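# Load both end fixtures with cast parts and lock clamps

## Task

Pick up the two cast parts from the infeed tray at the centre of the bench and set one on each of the two fixtures at the bench's ends (either part suits either fixture). Each part counts as seated only when both of that fixture's pins pass through its two holes and it lies flat on all three rest pads. Then lock each fixture's clamp onto its part by pushing the clamp handle beyond its point of greatest resistance until it will go no further.

## Robot and tools

ROBOT. Two arms, left_arm (a left hand) and right_arm (a right hand, the mirror image), each on its own carriage of one shared floor track. left_rail carries left_arm and is always on the +y side; right_rail carries right_arm. Each hand has little, ring, middle, index and a thumb with two motors (bend and turn).

SCENE FRAME. Fixed to the table: table top at z = 0, +x is the direction the arms face, +y to their left, +z up. The track runs along y at x = 0 (y = 0 at its middle); the table starts at x = 0.31 m. An arm's base sits at x = 0, y = its carriage's position_m, z = 0.03 m. Reported positions are in metres and may be off by a few cm at long reach.

HAND POINT. A point 0.05 m in front of the palm and 0.15 m out from the wrist flange. Its +z runs along the straightened fingers, +y points out of the palm, +x runs across the palm away from the thumb on the right hand and toward the thumb on the left hand. Straight fingers end 0.06 to 0.07 m past it. A bracket on the little-finger side of the wrist can strike things, and with the palm down the wrist may hang up to about 0.13 m lower than the point.

THE 28-NUMBER ROW (used by execute_actions and move). Order: left_arm dx, dy, dz, rx, ry, rz; left_gripper little, ring, middle, index, thumb_bend, thumb_turn, force_limit, speed; then the same 14 for right_arm and right_gripper. Every number lies in [-1, 1]. The six pose numbers are an offset, not a pose: they count from that arm's Hand target as it stood when the action (or move) began, along that Hand target's own axes; 1.0 equals 0.6 m or 180 degrees, and rx, ry, rz form one rotation vector. Rows within one action are not cumulative, but a new action or call starts from the updated Hand target, so sending the same offset again moves further. All-zero pose numbers mean no new request for that arm. The eight hand numbers are absolute targets: +1 open/straight, -1 closed; thumb_turn -1 swings the thumb in front of the palm. force_limit maps -1..+1 to about 0..10 N at the fingertip (0..15 N for the thumb motors); speed rises linearly to full at +0.48. There is no 'no change' value: to keep a hand as it is, repeat its last sent eight numbers. For a gentle grip close at speed -0.94 or lower.

execute_actions: argument actions, a list run in order. Each action may hold rows (1 to 15 rows, one per control step of 1/30 s), steps (1 to 450, default 15; after the last row the arm keeps heading to that row's target), until (conditions on left_rail or right_rail fields, e.g. {"right_rail": {"position_status": ["!=", "moving"]}}, or {"all": {"status": "ended"}} / {"any": {"status": "ended"}}; numbers need a comparison such as "<" or ">="), and device commands. Devices: left_rail and right_rail take position_m (an absolute carriage place along y in m: left_rail -1.1 to 2, right_rail -2 to 1.1), speed_m_s (0.01 to 1), acceleration_factor (0.1 to 1), or {"stop": true}. Keep the carriages at least 0.98 m apart. To drive, send position_m, then an action waiting until that rail is no longer moving; let it arrive before placing its hand precisely. Optional cameras: a list of names or ["all"]. An empty actions list returns images and full readings.

move: argument target, one 28-number row or a list of up to 15 rows, every one an offset from the same starting Hand targets. speed: path top speed in m/s, 0.002 to 3.2, default 0.25 (one value or one per target). blend: corner rounding in m for lists, default 0 (stop at each). stop_force: 4 to 120 N, one value for both arms; an arm's path ends when its wrist sensor feels that much push against its motion, then it backs off slightly. Use it, slowly (about 0.005 m/s), for every contact, since the arms are stiff. zero: with stop_force, true re-zeroes the sensor first. blocking: false returns early (not allowed with stop_force). Paths are straight lines and avoid nothing. The result adds a move: line giving the ending (done, off_target, moving, held, fault) and limits (paced = pose clipped, held = steps withheld).

wait: seconds 0 to 3600. stop: brakes a running move (not the rails). zoom_image: camera (cam_high, cam_low, cam_bench_left, cam_bench_right, cam_left_wrist, cam_right_wrist) and region [x0, y0, x1, y1] in pixels, at most 504 by 504. show_instructions: shows the reference pages. zero_wrist_force: arm, left_arm or right_arm. finished_scene: optional scene 1; irreversible.

RESULTS. end_effector_position and end_effector_quat_wxyz in the scene frame; velocities in m/s and rad/s. Hand target: where the next offsets start. Joint positions/velocities: per arm the rail value first, then shoulder pan, shoulder lift, elbow, wrist 1, 2, 3. Wrist force and Wrist torque are in the hand point's axes. hand_measured, hand_stopped_by (moving, target, force, stalled, fault) and hand_load_n list six values in motor order; a load near 0 after grasping means the grip was lost. position_status: moving, done, contact_stop, time_out, stopped, stopped_with_arm, stopped_for_other_arm, stopped_for_other_carriage; position_answer taken or not_taken. Motor temperatures are per joint.

AVOID. Dropping parts even a few mm, releasing while moving, striking fixtures or the bench, anything leaving the table (failure). Contact force near 150 N or joint torques at their limits causes a 10 s stop; pushing even slightly past a firm surface can do it. Never let the arms or carriages touch each other. Long stretched holds heat motors; 85 °C brakes the arm. Ramp rows gradually so held parts are not shaken loose.

Each tool is called after "Call:" as name(argument=value, ...) on one line, values as JSON.

Reference images:

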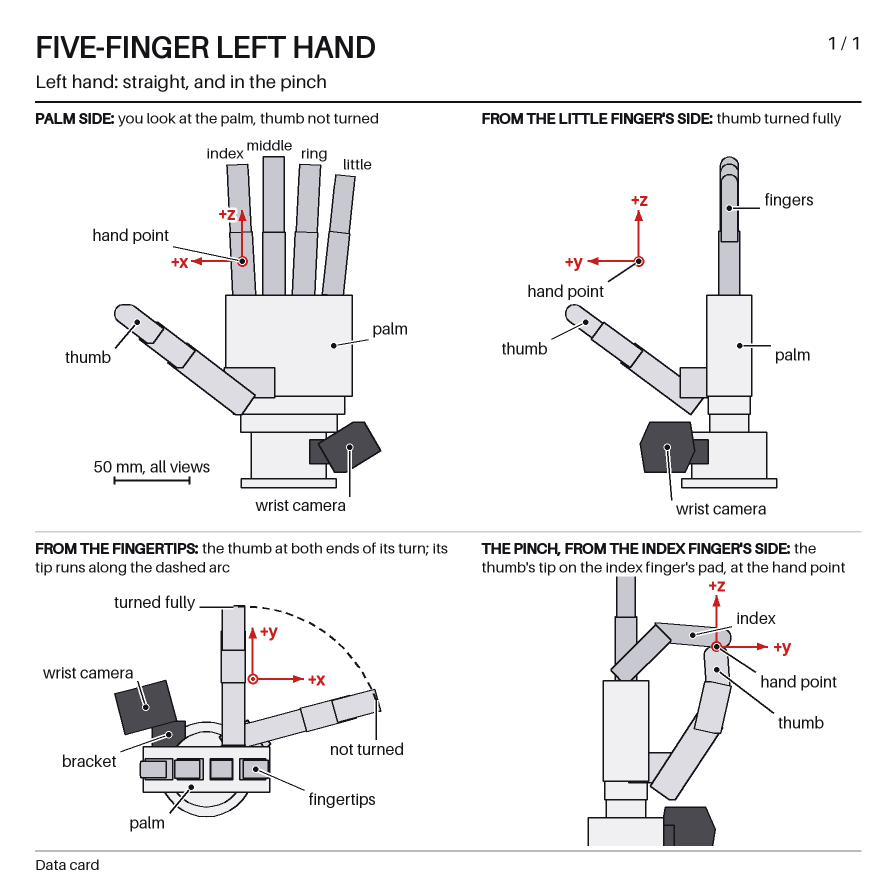

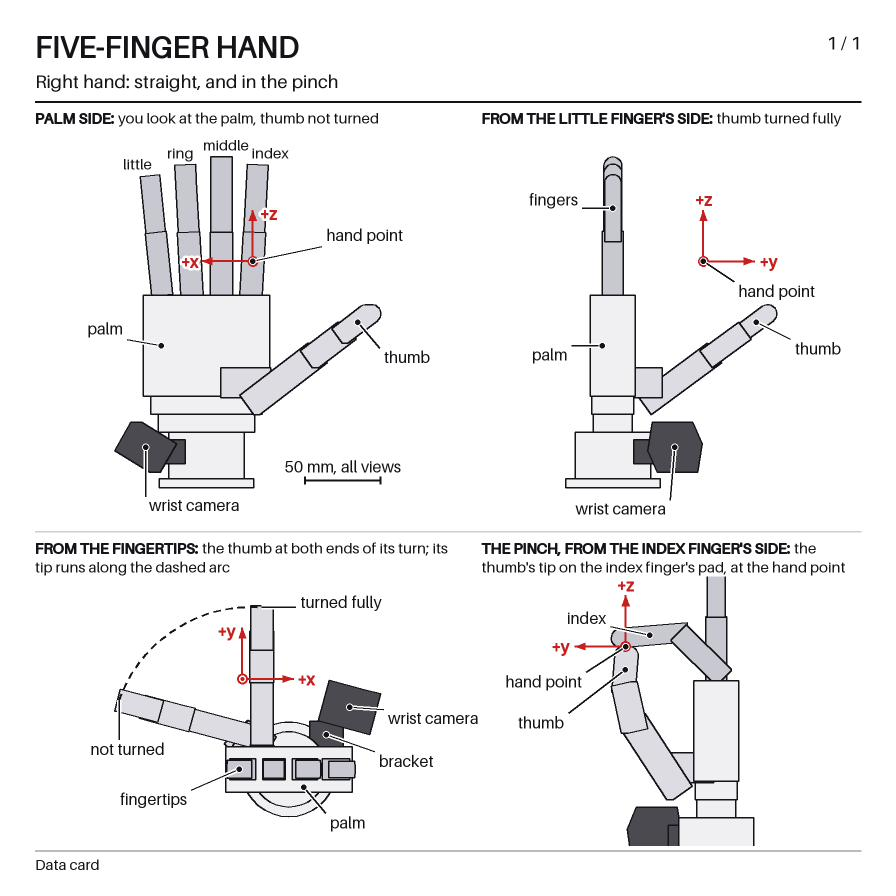

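## Session

Call:
execute_actions(actions=[])

Scene clock: 0.00 s.
left_arm: end_effector_position=(+0.4295, +1.6049, +0.2494) hand_measured=(+1.000, +1.000, +1.000, +1.000, +1.000, +1.000) hand_load_n=(+0.0, +0.0, +0.0, +0.0, +0.0, +0.0) hand_stopped_by=(target, target, target, target, target, target) hand_force_limit=0.00 hand_speed=-0.80 end_effector_quat_wxyz=(+0.000, +1.000, +0.000, +0.000) | right_arm: end_effector_position=(+0.4295, -0.8803, +0.2494) hand_measured=(+1.000, +1.000, +1.000, +1.000, +1.000, +1.000) hand_load_n=(+0.0, +0.0, +0.0, +0.0, +0.0, +0.0) hand_stopped_by=(target, target, target, target, target, target) hand_force_limit=0.00 hand_speed=-0.80 end_effector_quat_wxyz=(+0.000, +0.000, +1.000, +0.000)
Joint positions: left_arm=[1.599 -0.28 -1.567 2.134 1.004 1.571 1.29] | right_arm=[-1.007 -0.281 -1.567 2.134 1.004 1.571 -1.851]
Joint velocities: within noise
Joint torques (N m): no reading
Motor temperatures (°C): left_arm=[27 28 26 36 32 38] | right_arm=[32 29 32 38 37 38]
Wrist force (N): no reading
Wrist torque (N m): no reading
Wrist force, peak (N): no reading
Hand target: left_arm +0.4295, +1.6049, +0.2494; +0.000, +1.000, +0.000, +0.000 | right_arm +0.4295, -0.8803, +0.2494; +0.000, +0.000, +1.000, +0.000
left_rail: position_m=1.599 position_status=done
right_rail: position_m=-1.007 position_status=done

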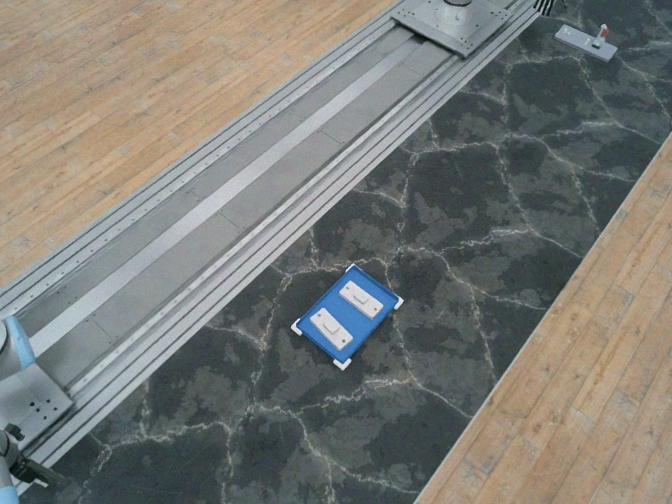

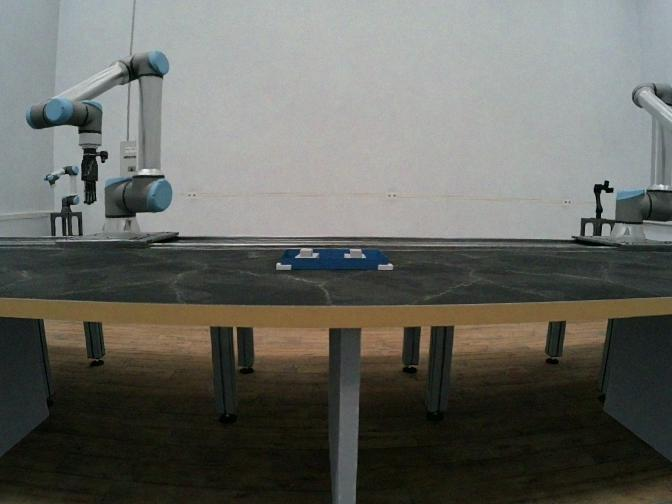

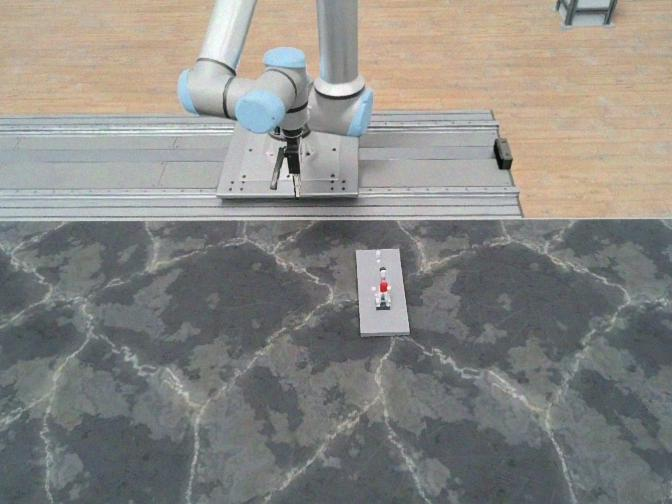

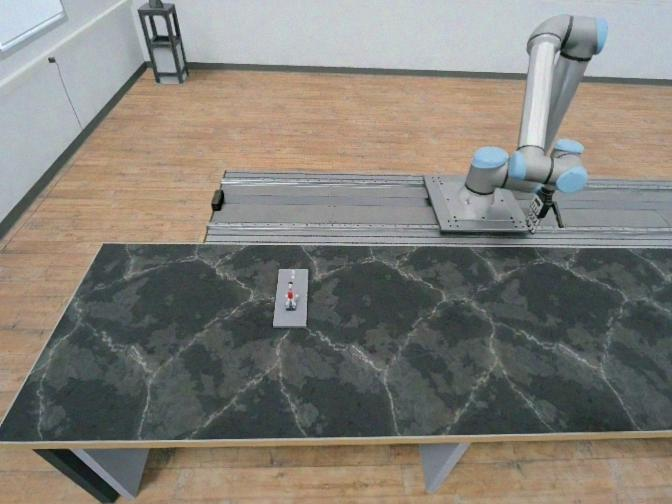

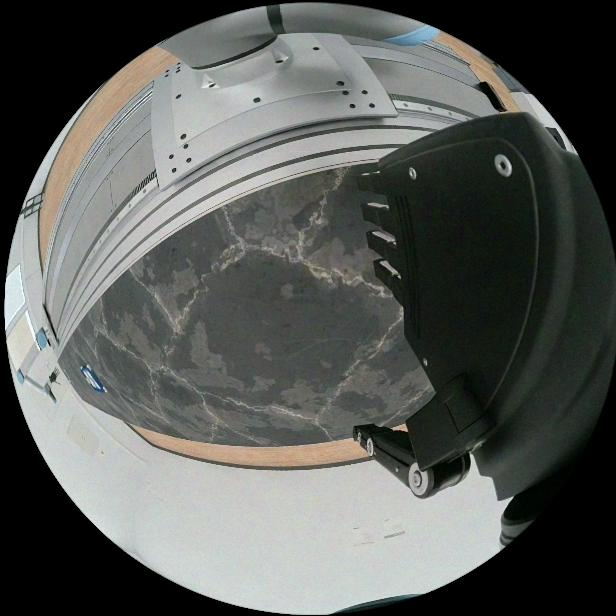

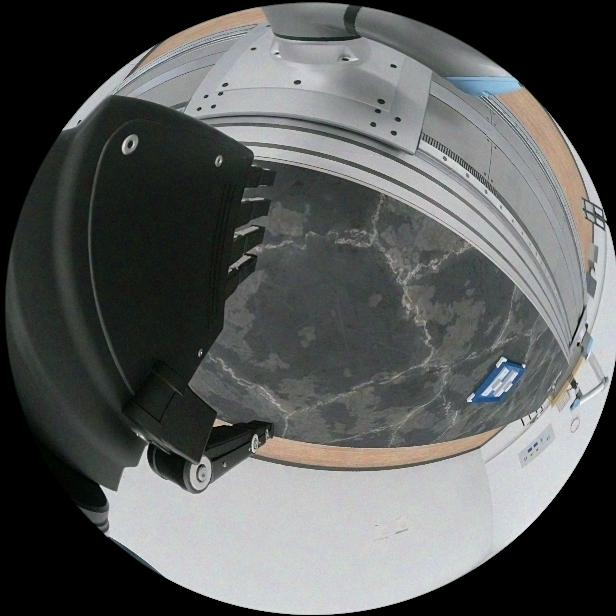

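Call:
zoom_image(camera="cam_high", region=[270, 240, 430, 390])

Call:
zoom_image(camera="cam_bench_left", region=[330, 230, 440, 350])

Call:
zoom_image(camera="cam_bench_right", region=[250, 250, 340, 340])

Call:
zoom_image(camera="cam_high", region=[540, 10, 630, 80])

Call:
zoom_image(camera="cam_low", region=[260, 230, 410, 290])

Scaled by 3.150.

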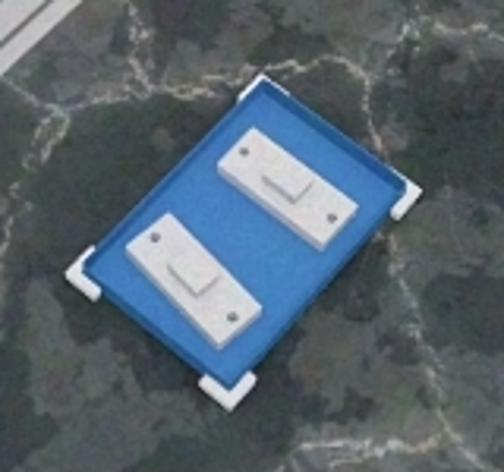

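Scaled by 4.200.

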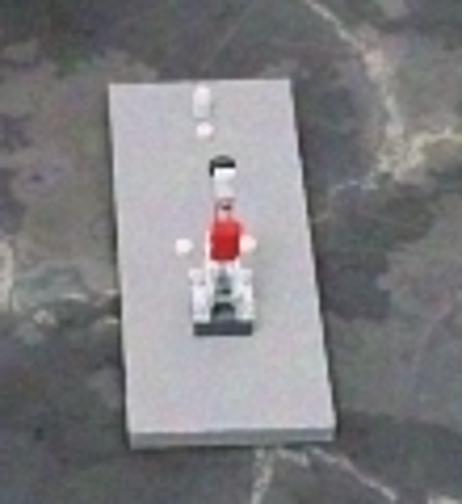

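Scaled by 5.600.

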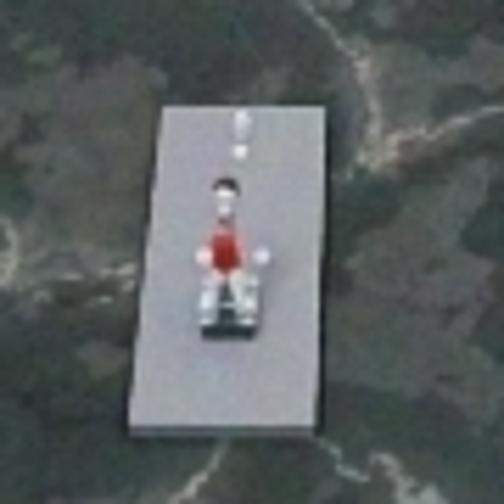

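Scaled by 5.600.

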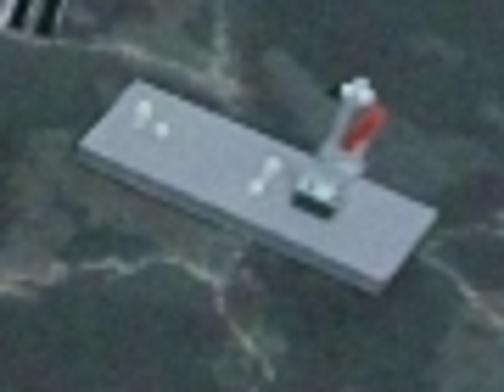

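Scaled by 3.360.

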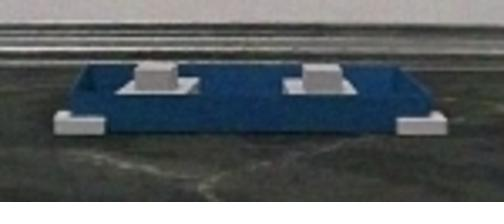

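Call:
execute_actions(actions=[{"left_rail":{"position_m":2.0,"speed_m_s":0.6,"acceleration_factor":0.5},"right_rail":{"position_m":-0.35,"speed_m_s":0.6,"acceleration_factor":0.5},"steps":200,"until":{"all":{"status":"ended"}}}], cameras=["all"])

Scene clock: 80.50 s.
left_arm: end_effector_position=(+0.4295, +2.0062, +0.2494) hand_measured=(+1.000, +1.000, +1.000, +1.000, +1.000, +1.000) hand_load_n=(+0.0, +0.0, +0.0, +0.0, +0.0, +0.0) hand_stopped_by=(target, target, target, target, target, target) hand_force_limit=0.00 hand_speed=-0.80 end_effector_quat_wxyz=(+0.000, +1.000, +0.000, +0.000) | right_arm: end_effector_position=(+0.4295, -0.2235, +0.2494) hand_measured=(+1.000, +1.000, +1.000, +1.000, +1.000, +1.000) hand_load_n=(+0.0, +0.0, -0.5, +0.0, +0.0, +0.0) hand_stopped_by=(target, target, target, target, target, target) hand_force_limit=0.00 hand_speed=-0.80 end_effector_quat_wxyz=(+0.000, +0.000, +1.000, +0.000)
Joint positions: left_arm=[2 -0.28 -1.567 2.134 1.004 1.571 1.29] | right_arm=[-0.35 -0.28 -1.567 2.134 1.004 1.571 -1.851]
Joint torques (N m): left_arm=[-2.11 -34.42 -31.23 3.99 0.32 -0.19] | right_arm=[2.51 -30.49 -33.4 3.58 0 -0.2]
Wrist force (N): left_arm=[-0.2 0.1 -0.2] | right_arm=[-0.3 0.5 0.3]
Wrist torque (N m): left_arm=[0.03 0.02 0.00] | right_arm=[0.05 0.02 0.00]
Wrist force, peak (N): left_arm=[0.0 -1.2 0.0] | right_arm=[-0.4 1.2 0.0]
Hand target: left_arm +0.4295, +2.0062, +0.2494; +0.000, +1.000, +0.000, +0.000 | right_arm +0.4295, -0.2235, +0.2494; +0.000, +0.000, +1.000, +0.000
left_rail: position_m=2.000 speed_m_s=0.60 position_status=done
right_rail: position_m=-0.350 speed_m_s=0.60 position_status=done
cam_left_wrist: T_world_to_cam=[[0.27643, 0.96063, 0.0279, -2.0566], [0.84074, -0.2558, 0.4772, 0.03851], [0.46555, -0.10845, -0.87835, 0.35476]] pos_world=[0.37099, 2.02395, 0.35062]
cam_right_wrist: T_world_to_cam=[[-0.28723, 0.9553, -0.07005, 0.35802], [0.83332, 0.28528, 0.4735, -0.40433], [0.47231, 0.07763, -0.87801, 0.15236]] pos_world=[0.3678, -0.2385, 0.3503]

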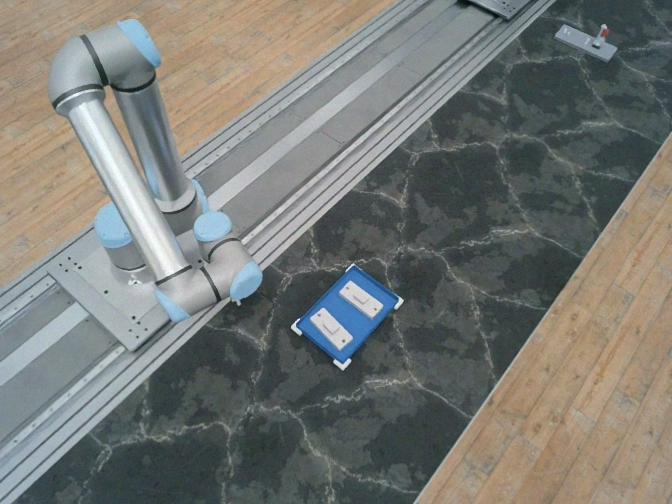

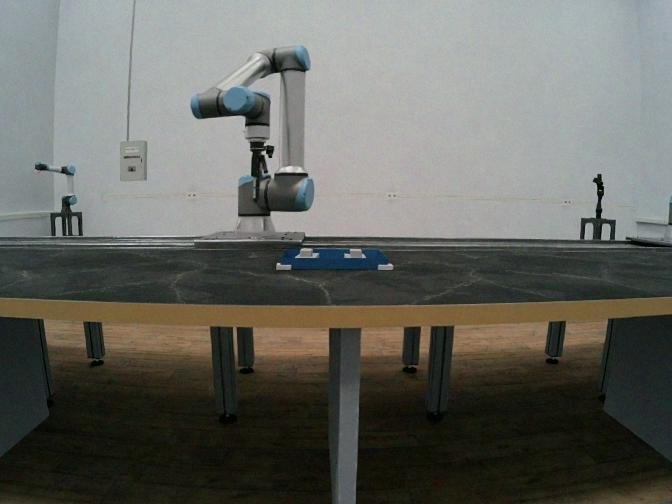

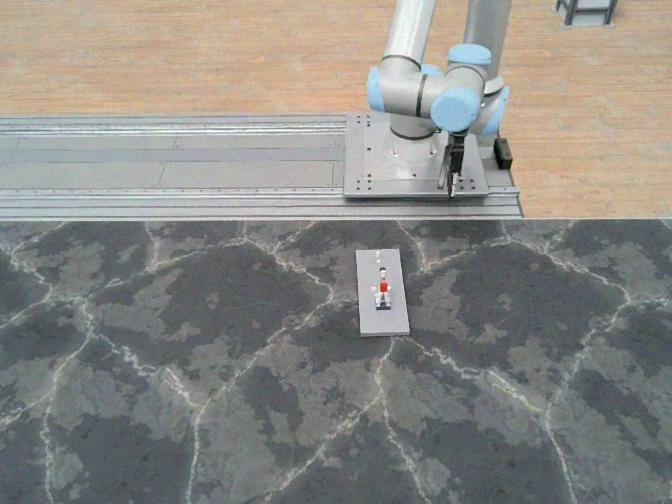

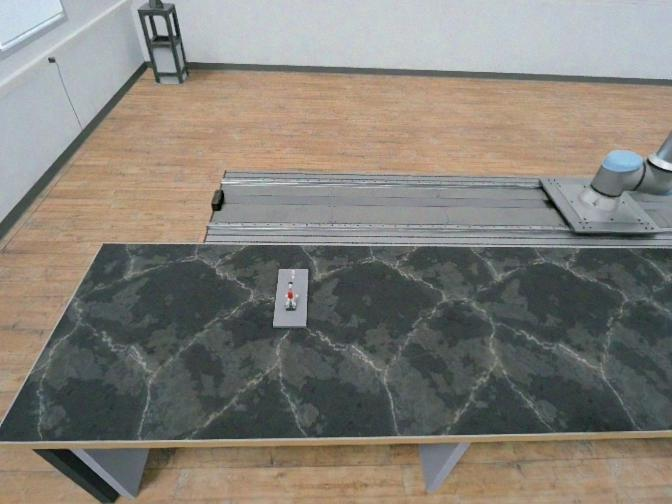

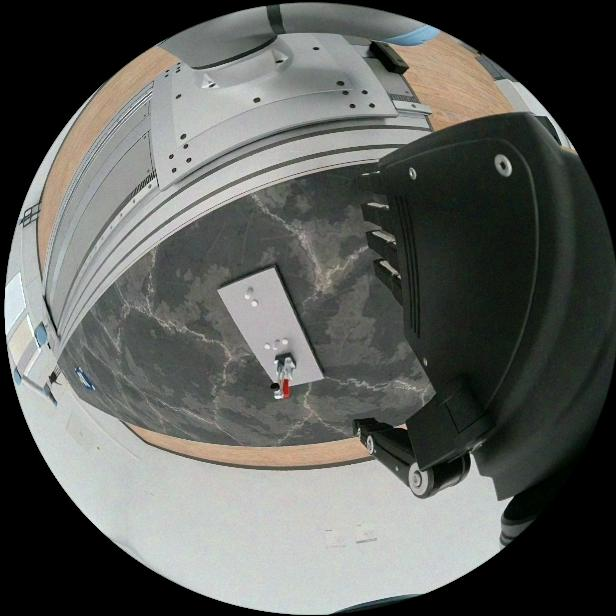

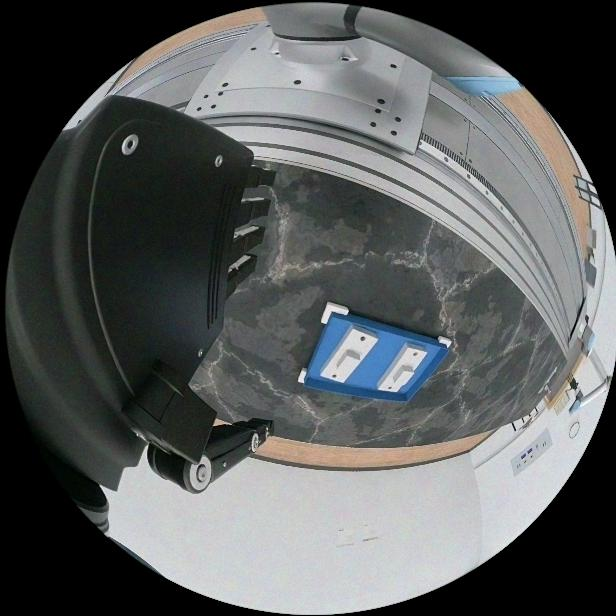

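Call:
zoom_image(camera="cam_left_wrist", region=[200, 250, 350, 410])

Call:
zoom_image(camera="cam_right_wrist", region=[290, 290, 460, 420])

Scaled by 3.150 from the camera's image (finer frame: 880x880).

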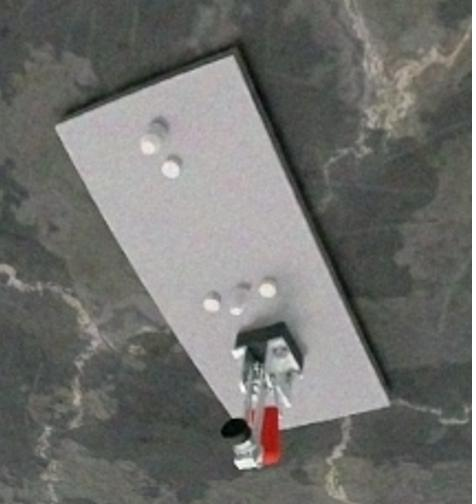

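Scaled by 2.965 from the camera's image (finer frame: 880x880).

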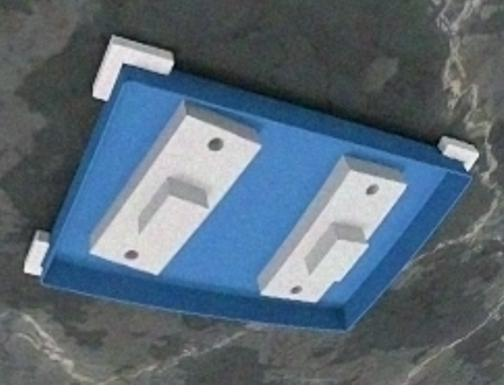

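Call:
move(target=[0.1333,-0.0333,0.0833,0,0,0,1,1,1,1,1,1,0,-0.8,-0.2833,0.1667,0.0833,0,0,0,1,1,1,1,1,1,0,-0.8], speed=0.15, cameras=["cam_left_wrist","cam_right_wrist"])

Call:
zoom_image(camera="cam_left_wrist", region=[200, 250, 380, 430])

Call:
zoom_image(camera="cam_right_wrist", region=[200, 250, 450, 450])

Scene clock: 168.20 s.
left_arm: end_effector_position=(+0.5095, +2.0262, +0.1994) hand_measured=(+1.000, +1.000, +1.000, +1.000, +1.000, +1.000) hand_load_n=(+0.0, +0.0, +0.0, +0.0, +0.0, +0.0) hand_stopped_by=(target, target, target, target, target, target) hand_force_limit=0.00 hand_speed=-0.80 end_effector_quat_wxyz=(+0.000, +1.000, +0.000, +0.000) | right_arm: end_effector_position=(+0.5994, -0.1235, +0.1994) hand_measured=(+1.000, +1.000, +1.000, +1.000, +1.000, +1.000) hand_load_n=(+0.0, +0.0, +0.0, +0.0, -0.5, +0.0) hand_stopped_by=(target, target, target, target, target, target) hand_force_limit=0.00 hand_speed=-0.80 end_effector_quat_wxyz=(+0.000, +0.000, +1.000, +0.000)
Joint positions: left_arm=[2 -0.188 -1.376 2.025 0.922 1.571 1.383] | right_arm=[-0.35 -0.014 -1.218 1.81 0.979 1.571 -1.585]
Joint torques (N m): left_arm=[16.94 -35.28 -40.71 2.03 1.41 3.47] | right_arm=[13.56 -39.25 -43.33 6.49 2.25 3.47]
Wrist force (N): left_arm=[-0.3 -0.3 -0.1] | right_arm=[-0.7 -0.8 0.6]
Wrist torque (N m): left_arm=[-0.02 0.03 -0.08] | right_arm=[-0.16 0.06 -0.03]
Wrist force, peak (N): left_arm=[-0.1 -0.6 -0.7] | right_arm=[-1.5 -0.3 0.9]
Hand target: left_arm +0.5095, +2.0262, +0.1994; +0.000, +1.000, +0.000, +0.000 | right_arm +0.5995, -0.1234, +0.1994; +0.000, +0.000, +1.000, +0.000
Off the commanded pose: left_arm 0.000 m, 0 deg | right_arm 0.000 m, 0 deg.
left_rail: position_m=2.000 speed_m_s=0.60 position_status=done
right_rail: position_m=-0.350 speed_m_s=0.60 position_status=done
move: done
cam_left_wrist: T_world_to_cam=[[0.27639, 0.96064, 0.02799, -2.09656], [0.84076, -0.2558, 0.47718, 0.00018], [0.46555, -0.10836, -0.87836, 0.27565]] pos_world=[0.45099, 2.04395, 0.30072]
cam_right_wrist: T_world_to_cam=[[-0.28725, 0.95529, -0.07007, 0.30783], [0.83331, 0.2853, 0.4735, -0.55084], [0.47232, 0.07763, -0.87801, 0.0204]] pos_world=[0.5378, -0.1385, 0.3003]

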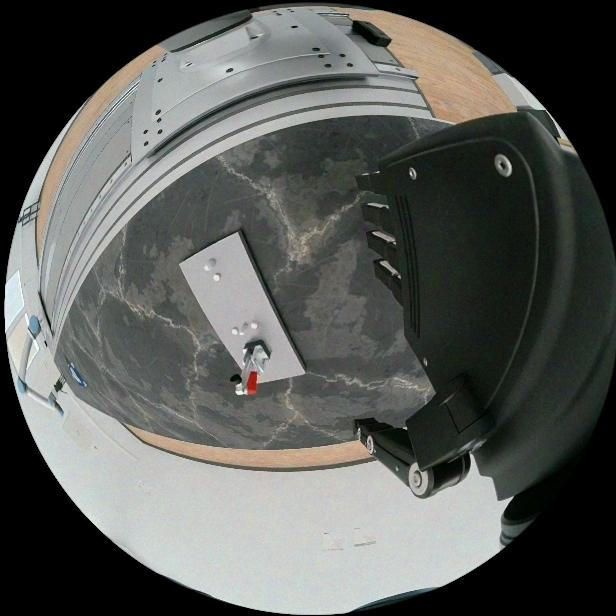

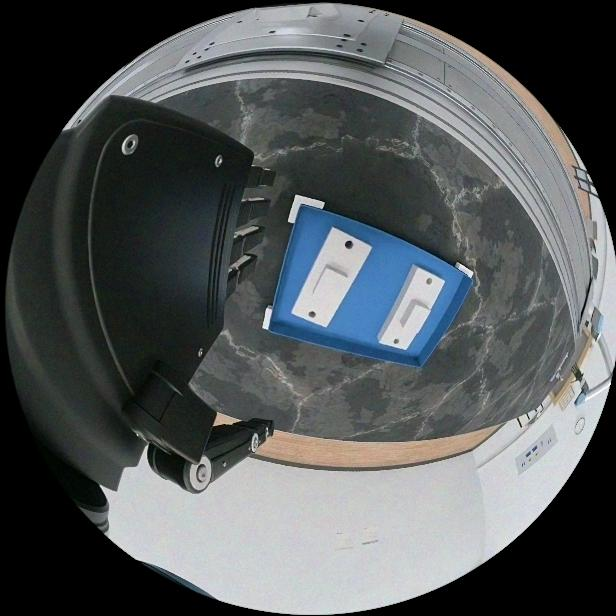

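Scaled by 2.800 from the camera's image (finer frame: 880x880).

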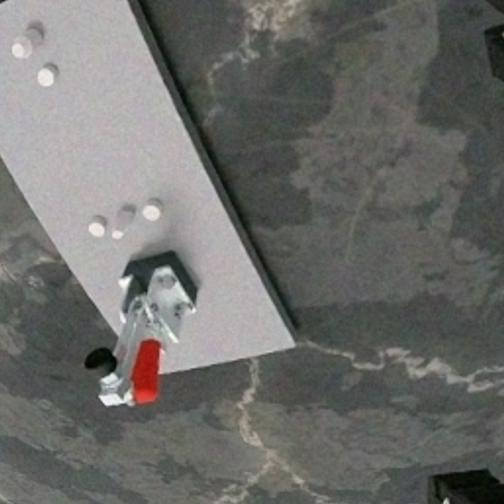

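Scaled by 2.016 from the camera's image (finer frame: 880x880).

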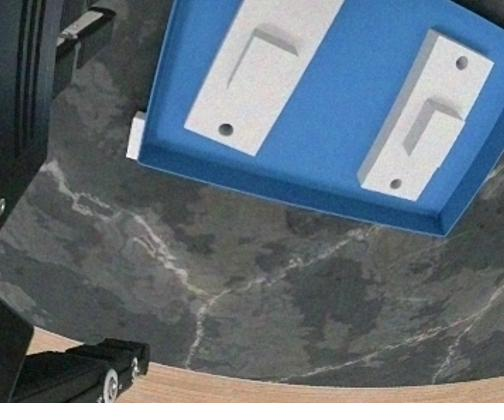

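Call:
zoom_image(camera="cam_right_wrist", region=[250, 190, 490, 390])

Call:
zoom_image(camera="cam_left_wrist", region=[170, 220, 320, 400])

Scaled by 2.100 from the camera's image (finer frame: 880x880).

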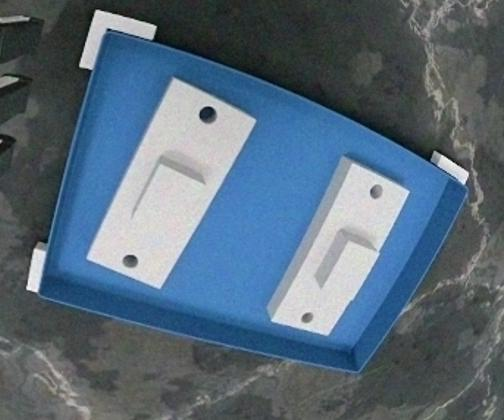

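Scaled by 2.800 from the camera's image (finer frame: 880x880).

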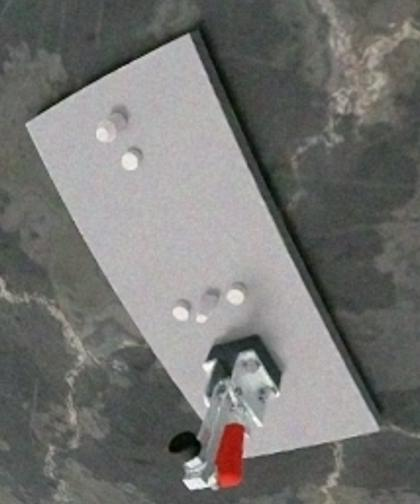

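Call:
move(target=[0.1508,0.0437,0.1323,0,0,0,1,1,1,1,1,1,0,-0.8,0,0,0.1157,0,0,0,1,1,1,1,1,1,0,-0.8], speed=0.12, cameras=["cam_left_wrist","cam_right_wrist"])

Call:
zoom_image(camera="cam_left_wrist", region=[130, 220, 310, 400])

Call:
zoom_image(camera="cam_right_wrist", region=[250, 150, 500, 400])

Scene clock: 345.67 s.
left_arm: end_effector_position=(+0.5999, +2.0000, +0.1201) hand_measured=(+1.000, +1.000, +1.000, +1.000, +1.000, +1.000) hand_load_n=(+0.0, +0.0, +0.0, +0.0, +0.0, +0.0) hand_stopped_by=(target, target, target, target, target, target) hand_force_limit=0.00 hand_speed=-0.80 end_effector_quat_wxyz=(+0.000, +1.000, +0.000, +0.000) | right_arm: end_effector_position=(+0.5995, -0.1234, +0.1300) hand_measured=(+1.000, +1.000, +1.000, +1.000, +1.000, +1.000) hand_load_n=(+0.0, +0.0, +0.0, +0.0, +0.0, -0.5) hand_stopped_by=(target, target, target, target, target, target) hand_force_limit=0.00 hand_speed=-0.80 end_effector_quat_wxyz=(+0.000, +0.000, +1.000, +0.000)
Joint positions: left_arm=[2 -0.204 -1.163 1.903 0.83 1.571 1.367] | right_arm=[-0.35 -0.014 -1.147 1.855 0.862 1.571 -1.584]
Joint torques (N m): left_arm=[-20.69 -52.1 -37.38 2.05 0.4 -3.66] | right_arm=[2.99 -42.31 -20.84 0.67 1.43 0.85]
Wrist force (N): left_arm=[0.4 0.0 -0.4] | right_arm=[-0.5 -0.9 0.5]
Wrist torque (N m): left_arm=[0.03 -0.05 0.05] | right_arm=[-0.12 0.04 -0.07]
Wrist force, peak (N): left_arm=[-1.2 -0.8 -0.7] | right_arm=[-0.9 -0.6 1.1]
Hand target: left_arm +0.6000, +1.9999, +0.1200; +0.000, +1.000, +0.000, +0.000 | right_arm +0.5995, -0.1234, +0.1300; +0.000, +0.000, +1.000, +0.000
Off the commanded pose: left_arm 0.000 m, 0 deg | right_arm 0.000 m, 0 deg.
left_rail: position_m=2.000 speed_m_s=0.60 position_status=done
right_rail: position_m=-0.350 speed_m_s=0.60 position_status=done
move: done
cam_left_wrist: T_world_to_cam=[[0.27639, 0.96064, 0.02799, -2.09416], [0.84076, -0.2558, 0.47718, -0.04464], [0.46555, -0.10836, -0.87836, 0.16098]] pos_world=[0.54139, 2.01775, 0.22132]
cam_right_wrist: T_world_to_cam=[[-0.28723, 0.9553, -0.07005, 0.30286], [0.83332, 0.28528, 0.4735, -0.51801], [0.47231, 0.07763, -0.87801, -0.04054]] pos_world=[0.5378, -0.1384, 0.2309]

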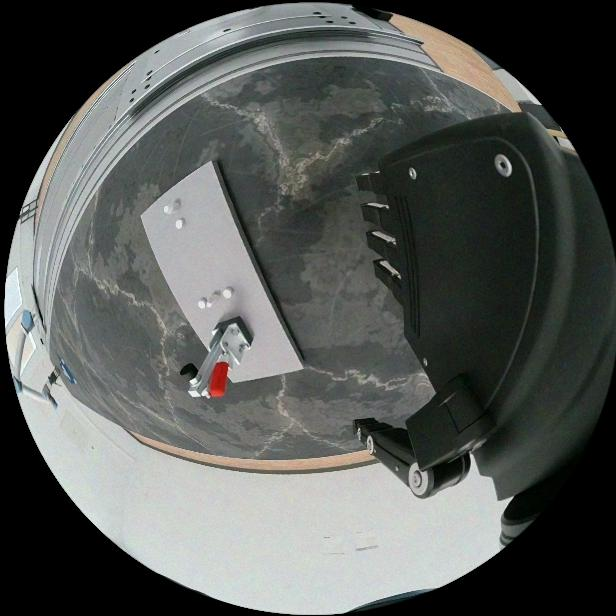

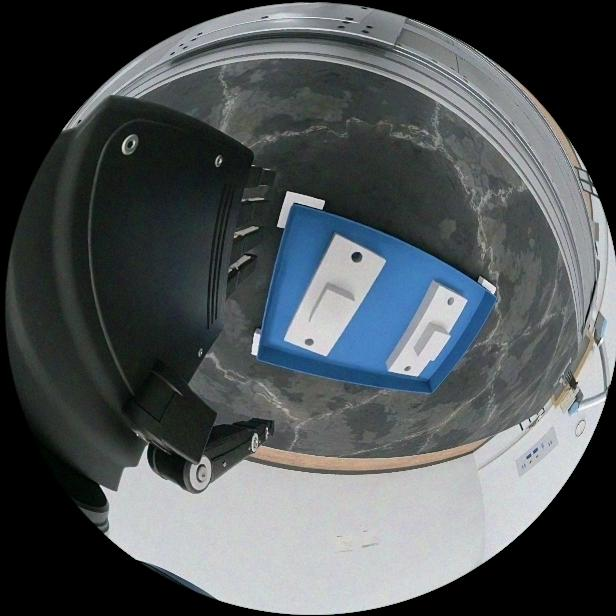

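Scaled by 2.800 from the camera's image (finer frame: 880x880).

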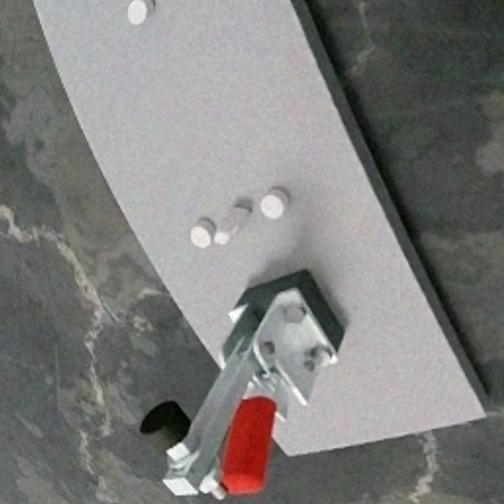

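Scaled by 2.016 from the camera's image (finer frame: 880x880).

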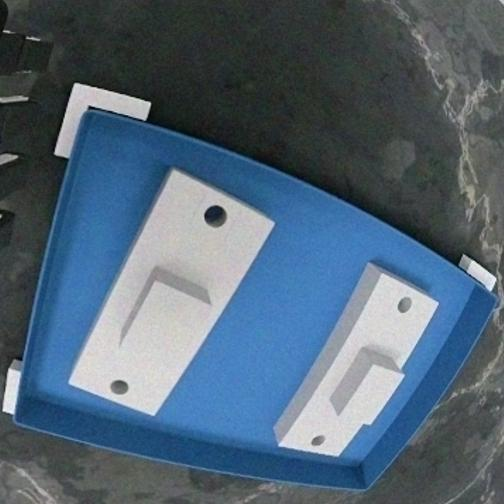

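Call:
zoom_image(camera="cam_right_wrist", region=[280, 220, 390, 360])

Call:
zoom_image(camera="cam_left_wrist", region=[170, 290, 270, 410])

Call:
zoom_image(camera="cam_left_wrist", region=[130, 180, 260, 310])

Scaled by 3.600 from the camera's image (finer frame: 880x880).

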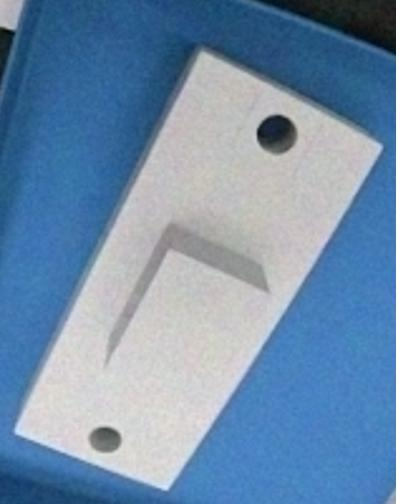

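Scaled by 4.200 from the camera's image (finer frame: 880x880).

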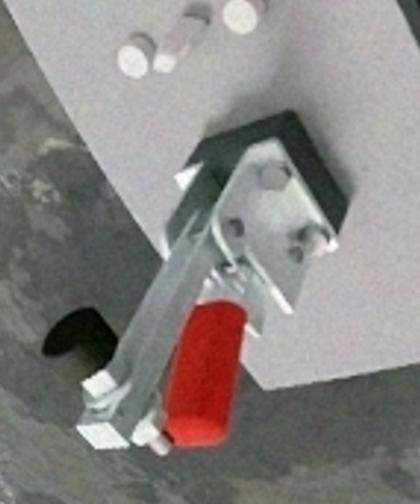

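Scaled by 3.877 from the camera's image (finer frame: 880x880).

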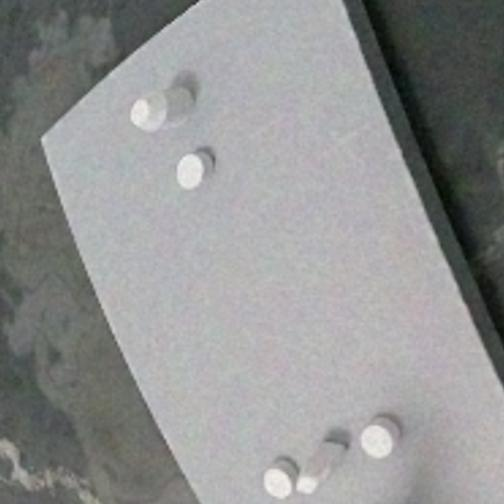

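Call:
move(target=[-0.15,0,-0.2167,0,0,0,1,1,0.4,0.4,0.6,-1,-0.4,-0.2,0,0,-0.2,0,0,0,1,1,0.4,0.4,0.6,-1,-0.4,-0.2], speed=0.15)

Call:
execute_actions(actions=[{"right_rail":{"position_m":-0.10,"speed_m_s":0.4},"left_rail":{"position_m":1.5},"steps":200,"until":{"all":{"status":"ended"}}}])

Call:
move(target=[0,0,0,0,0,0,1,1,0.4,0.4,0.6,-1,-0.4,-0.2,-0.0667,-0.38,0.1,0.3333,0,0,1,1,0.4,0.4,0.6,-1,-0.4,-0.2], speed=0.15, cameras=["all"])

Scene clock: 545.93 s.
left_arm: end_effector_position=(+0.5100, +1.9999, +0.2500) hand_measured=(+1.000, +1.000, +0.400, +0.400, +0.600, -1.000) hand_load_n=(+0.0, +0.0, +0.0, +0.0, +0.0, -0.5) hand_stopped_by=(target, target, target, target, target, target) hand_force_limit=-0.40 hand_speed=-0.20 end_effector_quat_wxyz=(+0.000, +1.000, +0.000, +0.000) | right_arm: end_effector_position=(+0.5995, -0.1234, +0.2499) hand_measured=(+1.000, +1.000, +0.400, +0.400, +0.600, -1.000) hand_load_n=(+0.0, +0.0, +0.0, +0.0, +0.0, +0.0) hand_stopped_by=(target, target, target, target, target, target) hand_force_limit=-0.40 hand_speed=-0.20 end_effector_quat_wxyz=(+0.000, +0.000, +1.000, +0.000)
Joint positions: left_arm=[2 -0.244 -1.433 1.987 1.017 1.571 1.327] | right_arm=[-0.35 -0.014 -1.262 1.768 1.064 1.571 -1.584]
Joint torques (N m): left_arm=[-21.17 -59.97 -20.61 5.77 -0.9 -3.66] | right_arm=[-1.28 -71.81 -44.22 6.86 0.76 -0.1]
Wrist force (N): left_arm=[0.1 -0.1 -0.2] | right_arm=[-0.8 -0.9 0.9]
Wrist torque (N m): left_arm=[0.02 0.02 0.07] | right_arm=[-0.15 0.05 -0.13]
Wrist force, peak (N): left_arm=[-1.1 -0.3 -1.3] | right_arm=[0.2 -0.7 2.4]
Hand target: left_arm +0.5100, +1.9999, +0.2500; +0.000, +1.000, +0.000, +0.000 | right_arm +0.5995, -0.1234, +0.2500; +0.000, +0.000, +1.000, +0.000
Off the commanded pose: left_arm 0.000 m, 0 deg | right_arm 0.000 m, 0 deg.
left_rail: position_m=2.000 speed_m_s=0.60 position_status=done
right_rail: position_m=-0.350 speed_m_s=0.60 position_status=done
move: done

Scene clock: 548.40 s.
left_arm: end_effector_position=(+0.5100, +1.4999, +0.2500) hand_measured=(+1.000, +1.000, +0.400, +0.400, +0.600, -1.000) hand_load_n=(+0.0, +0.0, +0.0, +0.0, +0.0, +0.0) hand_stopped_by=(target, target, target, target, target, target) hand_force_limit=-0.40 hand_speed=-0.20 end_effector_quat_wxyz=(+0.000, +1.000, +0.000, +0.000) | right_arm: end_effector_position=(+0.5995, +0.1266, +0.2500) hand_measured=(+1.000, +1.000, +0.400, +0.400, +0.600, -1.000) hand_load_n=(+0.0, +0.0, +0.0, +0.0, +0.0, +0.0) hand_stopped_by=(target, target, target, target, target, target) hand_force_limit=-0.40 hand_speed=-0.20 end_effector_quat_wxyz=(+0.000, +0.000, +1.000, +0.000)
Joint positions: left_arm=[1.5 -0.244 -1.433 1.987 1.017 1.571 1.327] | right_arm=[-0.1 -0.014 -1.262 1.768 1.064 1.571 -1.584]
Joint torques (N m): left_arm=[-6.48 -57.13 -25.5 5.85 -1.04 -3.74] | right_arm=[-8.08 -70.34 -41.74 6.64 1.89 -2.94]
Wrist force (N): left_arm=[-0.1 -0.1 -0.1] | right_arm=[-0.8 -0.4 0.8]
Wrist torque (N m): left_arm=[0.01 0.05 0.05] | right_arm=[-0.08 0.08 -0.12]
Wrist force, peak (N): left_arm=[-0.2 -1.2 -0.1] | right_arm=[-1.3 -1.3 1.0]
Hand target: left_arm +0.5100, +1.5000, +0.2500; +0.000, +1.000, +0.000, +0.000 | right_arm +0.5995, +0.1266, +0.2500; +0.000, +0.000, +1.000, +0.000
Off the commanded pose: left_arm 0.000 m, 0 deg | right_arm 0.000 m, 0 deg.
left_rail: position_m=1.500 speed_m_s=0.60 position_status=done
right_rail: position_m=-0.100 speed_m_s=0.40 position_status=done

Scene clock: 552.40 s.
left_arm: end_effector_position=(+0.5100, +1.4999, +0.2500) hand_measured=(+1.000, +1.000, +0.400, +0.400, +0.600, -1.000) hand_load_n=(+0.0, +0.0, +0.0, +0.0, +0.0, +0.0) hand_stopped_by=(target, target, target, target, target, target) hand_force_limit=-0.40 hand_speed=-0.20 end_effector_quat_wxyz=(+0.000, +1.000, +0.000, +0.000) | right_arm: end_effector_position=(+0.6395, -0.1014, +0.1900) hand_measured=(+1.000, +1.000, +0.400, +0.400, +0.600, -1.000) hand_load_n=(+0.0, +0.0, +0.0, +0.0, +0.0, +0.0) hand_stopped_by=(target, target, target, target, target, target) hand_force_limit=-0.40 hand_speed=-0.20 end_effector_quat_wxyz=(+0.000, +0.000, +0.866, -0.500)
Joint positions: left_arm=[1.5 -0.244 -1.433 1.987 1.017 1.571 1.327] | right_arm=[-0.1 0.042 -1.05 1.766 0.927 2.616 -1.487]
Joint torques (N m): left_arm=[9.99 -57.29 -33.32 5.43 -1.02 -3.74] | right_arm=[-7.96 -49.26 -20.1 0.76 3.96 2.36]
Wrist force (N): left_arm=[0.1 -0.2 -0.2] | right_arm=[-0.5 0.3 -0.4]
Wrist torque (N m): left_arm=[0.00 0.02 0.06] | right_arm=[0.15 0.11 -0.07]
Wrist force, peak (N): left_arm=[0.1 -0.2 -0.6] | right_arm=[-0.5 -0.2 1.6]
Hand target: left_arm +0.5100, +1.4999, +0.2500; +0.000, +1.000, +0.000, +0.000 | right_arm +0.6395, -0.1014, +0.1900; +0.000, +0.000, +0.866, -0.500
Off the commanded pose: left_arm 0.000 m, 0 deg | right_arm 0.000 m, 0 deg.
left_rail: position_m=1.500 speed_m_s=0.60 position_status=done
right_rail: position_m=-0.100 speed_m_s=0.40 position_status=done
move: done
cam_left_wrist: T_world_to_cam=[[0.27643, 0.96063, 0.0279, -1.5926], [0.84074, -0.2558, 0.4772, -0.15899], [0.46555, -0.10845, -0.87835, 0.263]] pos_world=[0.45149, 1.51775, 0.35131]
cam_right_wrist: T_world_to_cam=[[-0.28724, 0.41725, -0.86221, 0.39349], [0.83332, 0.5527, -0.01014, -0.46703], [0.47231, -0.72141, -0.50645, -0.16006]] pos_world=[0.57781, -0.02153, 0.25347]

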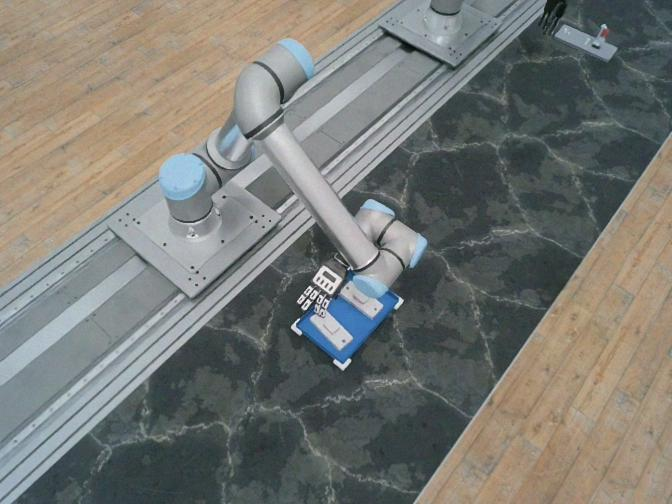

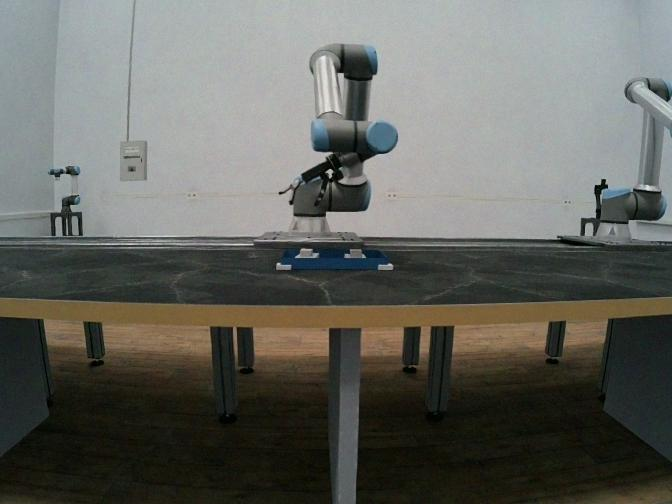

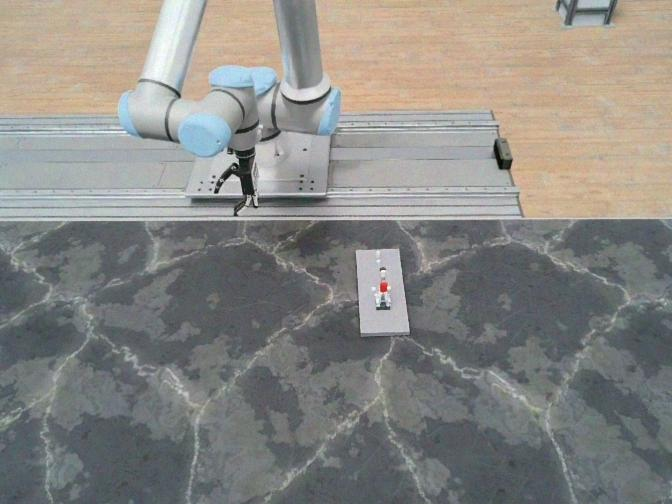

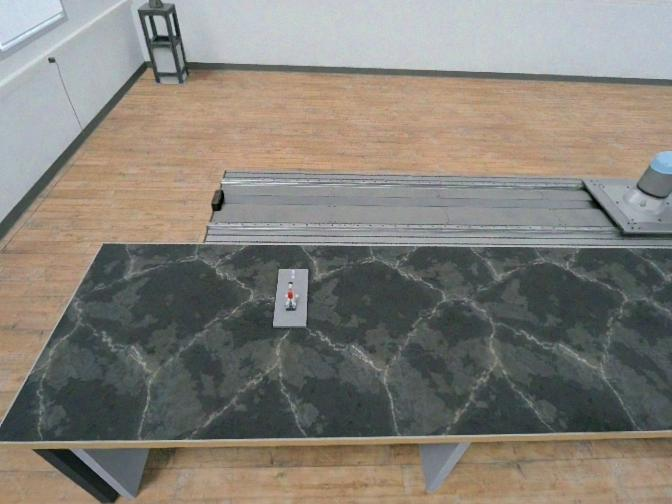

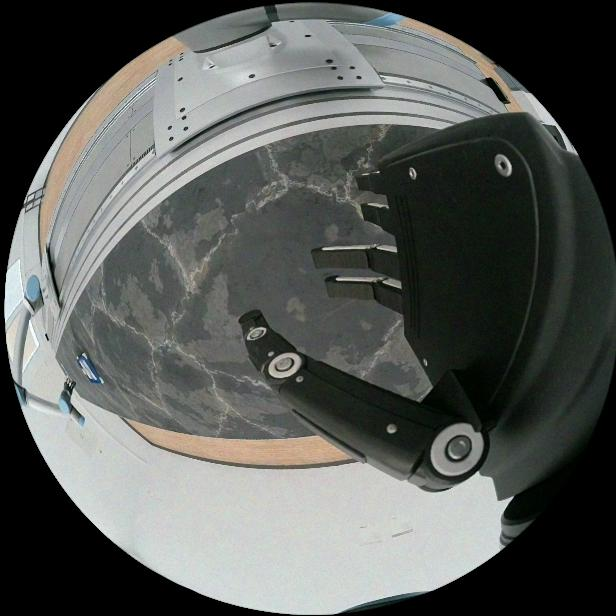

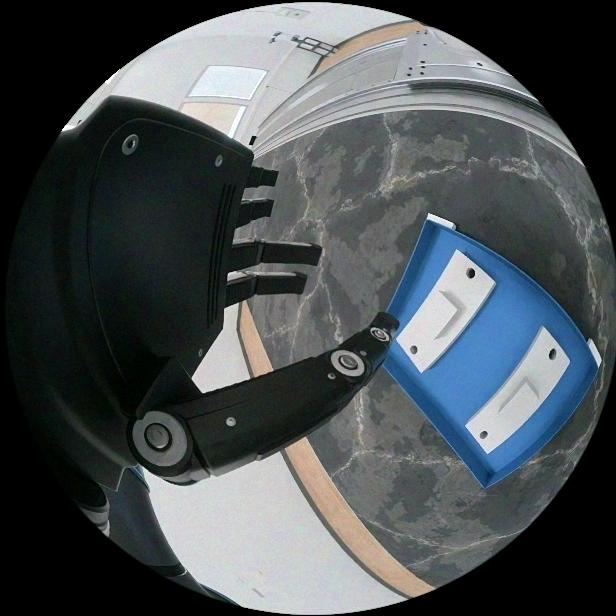

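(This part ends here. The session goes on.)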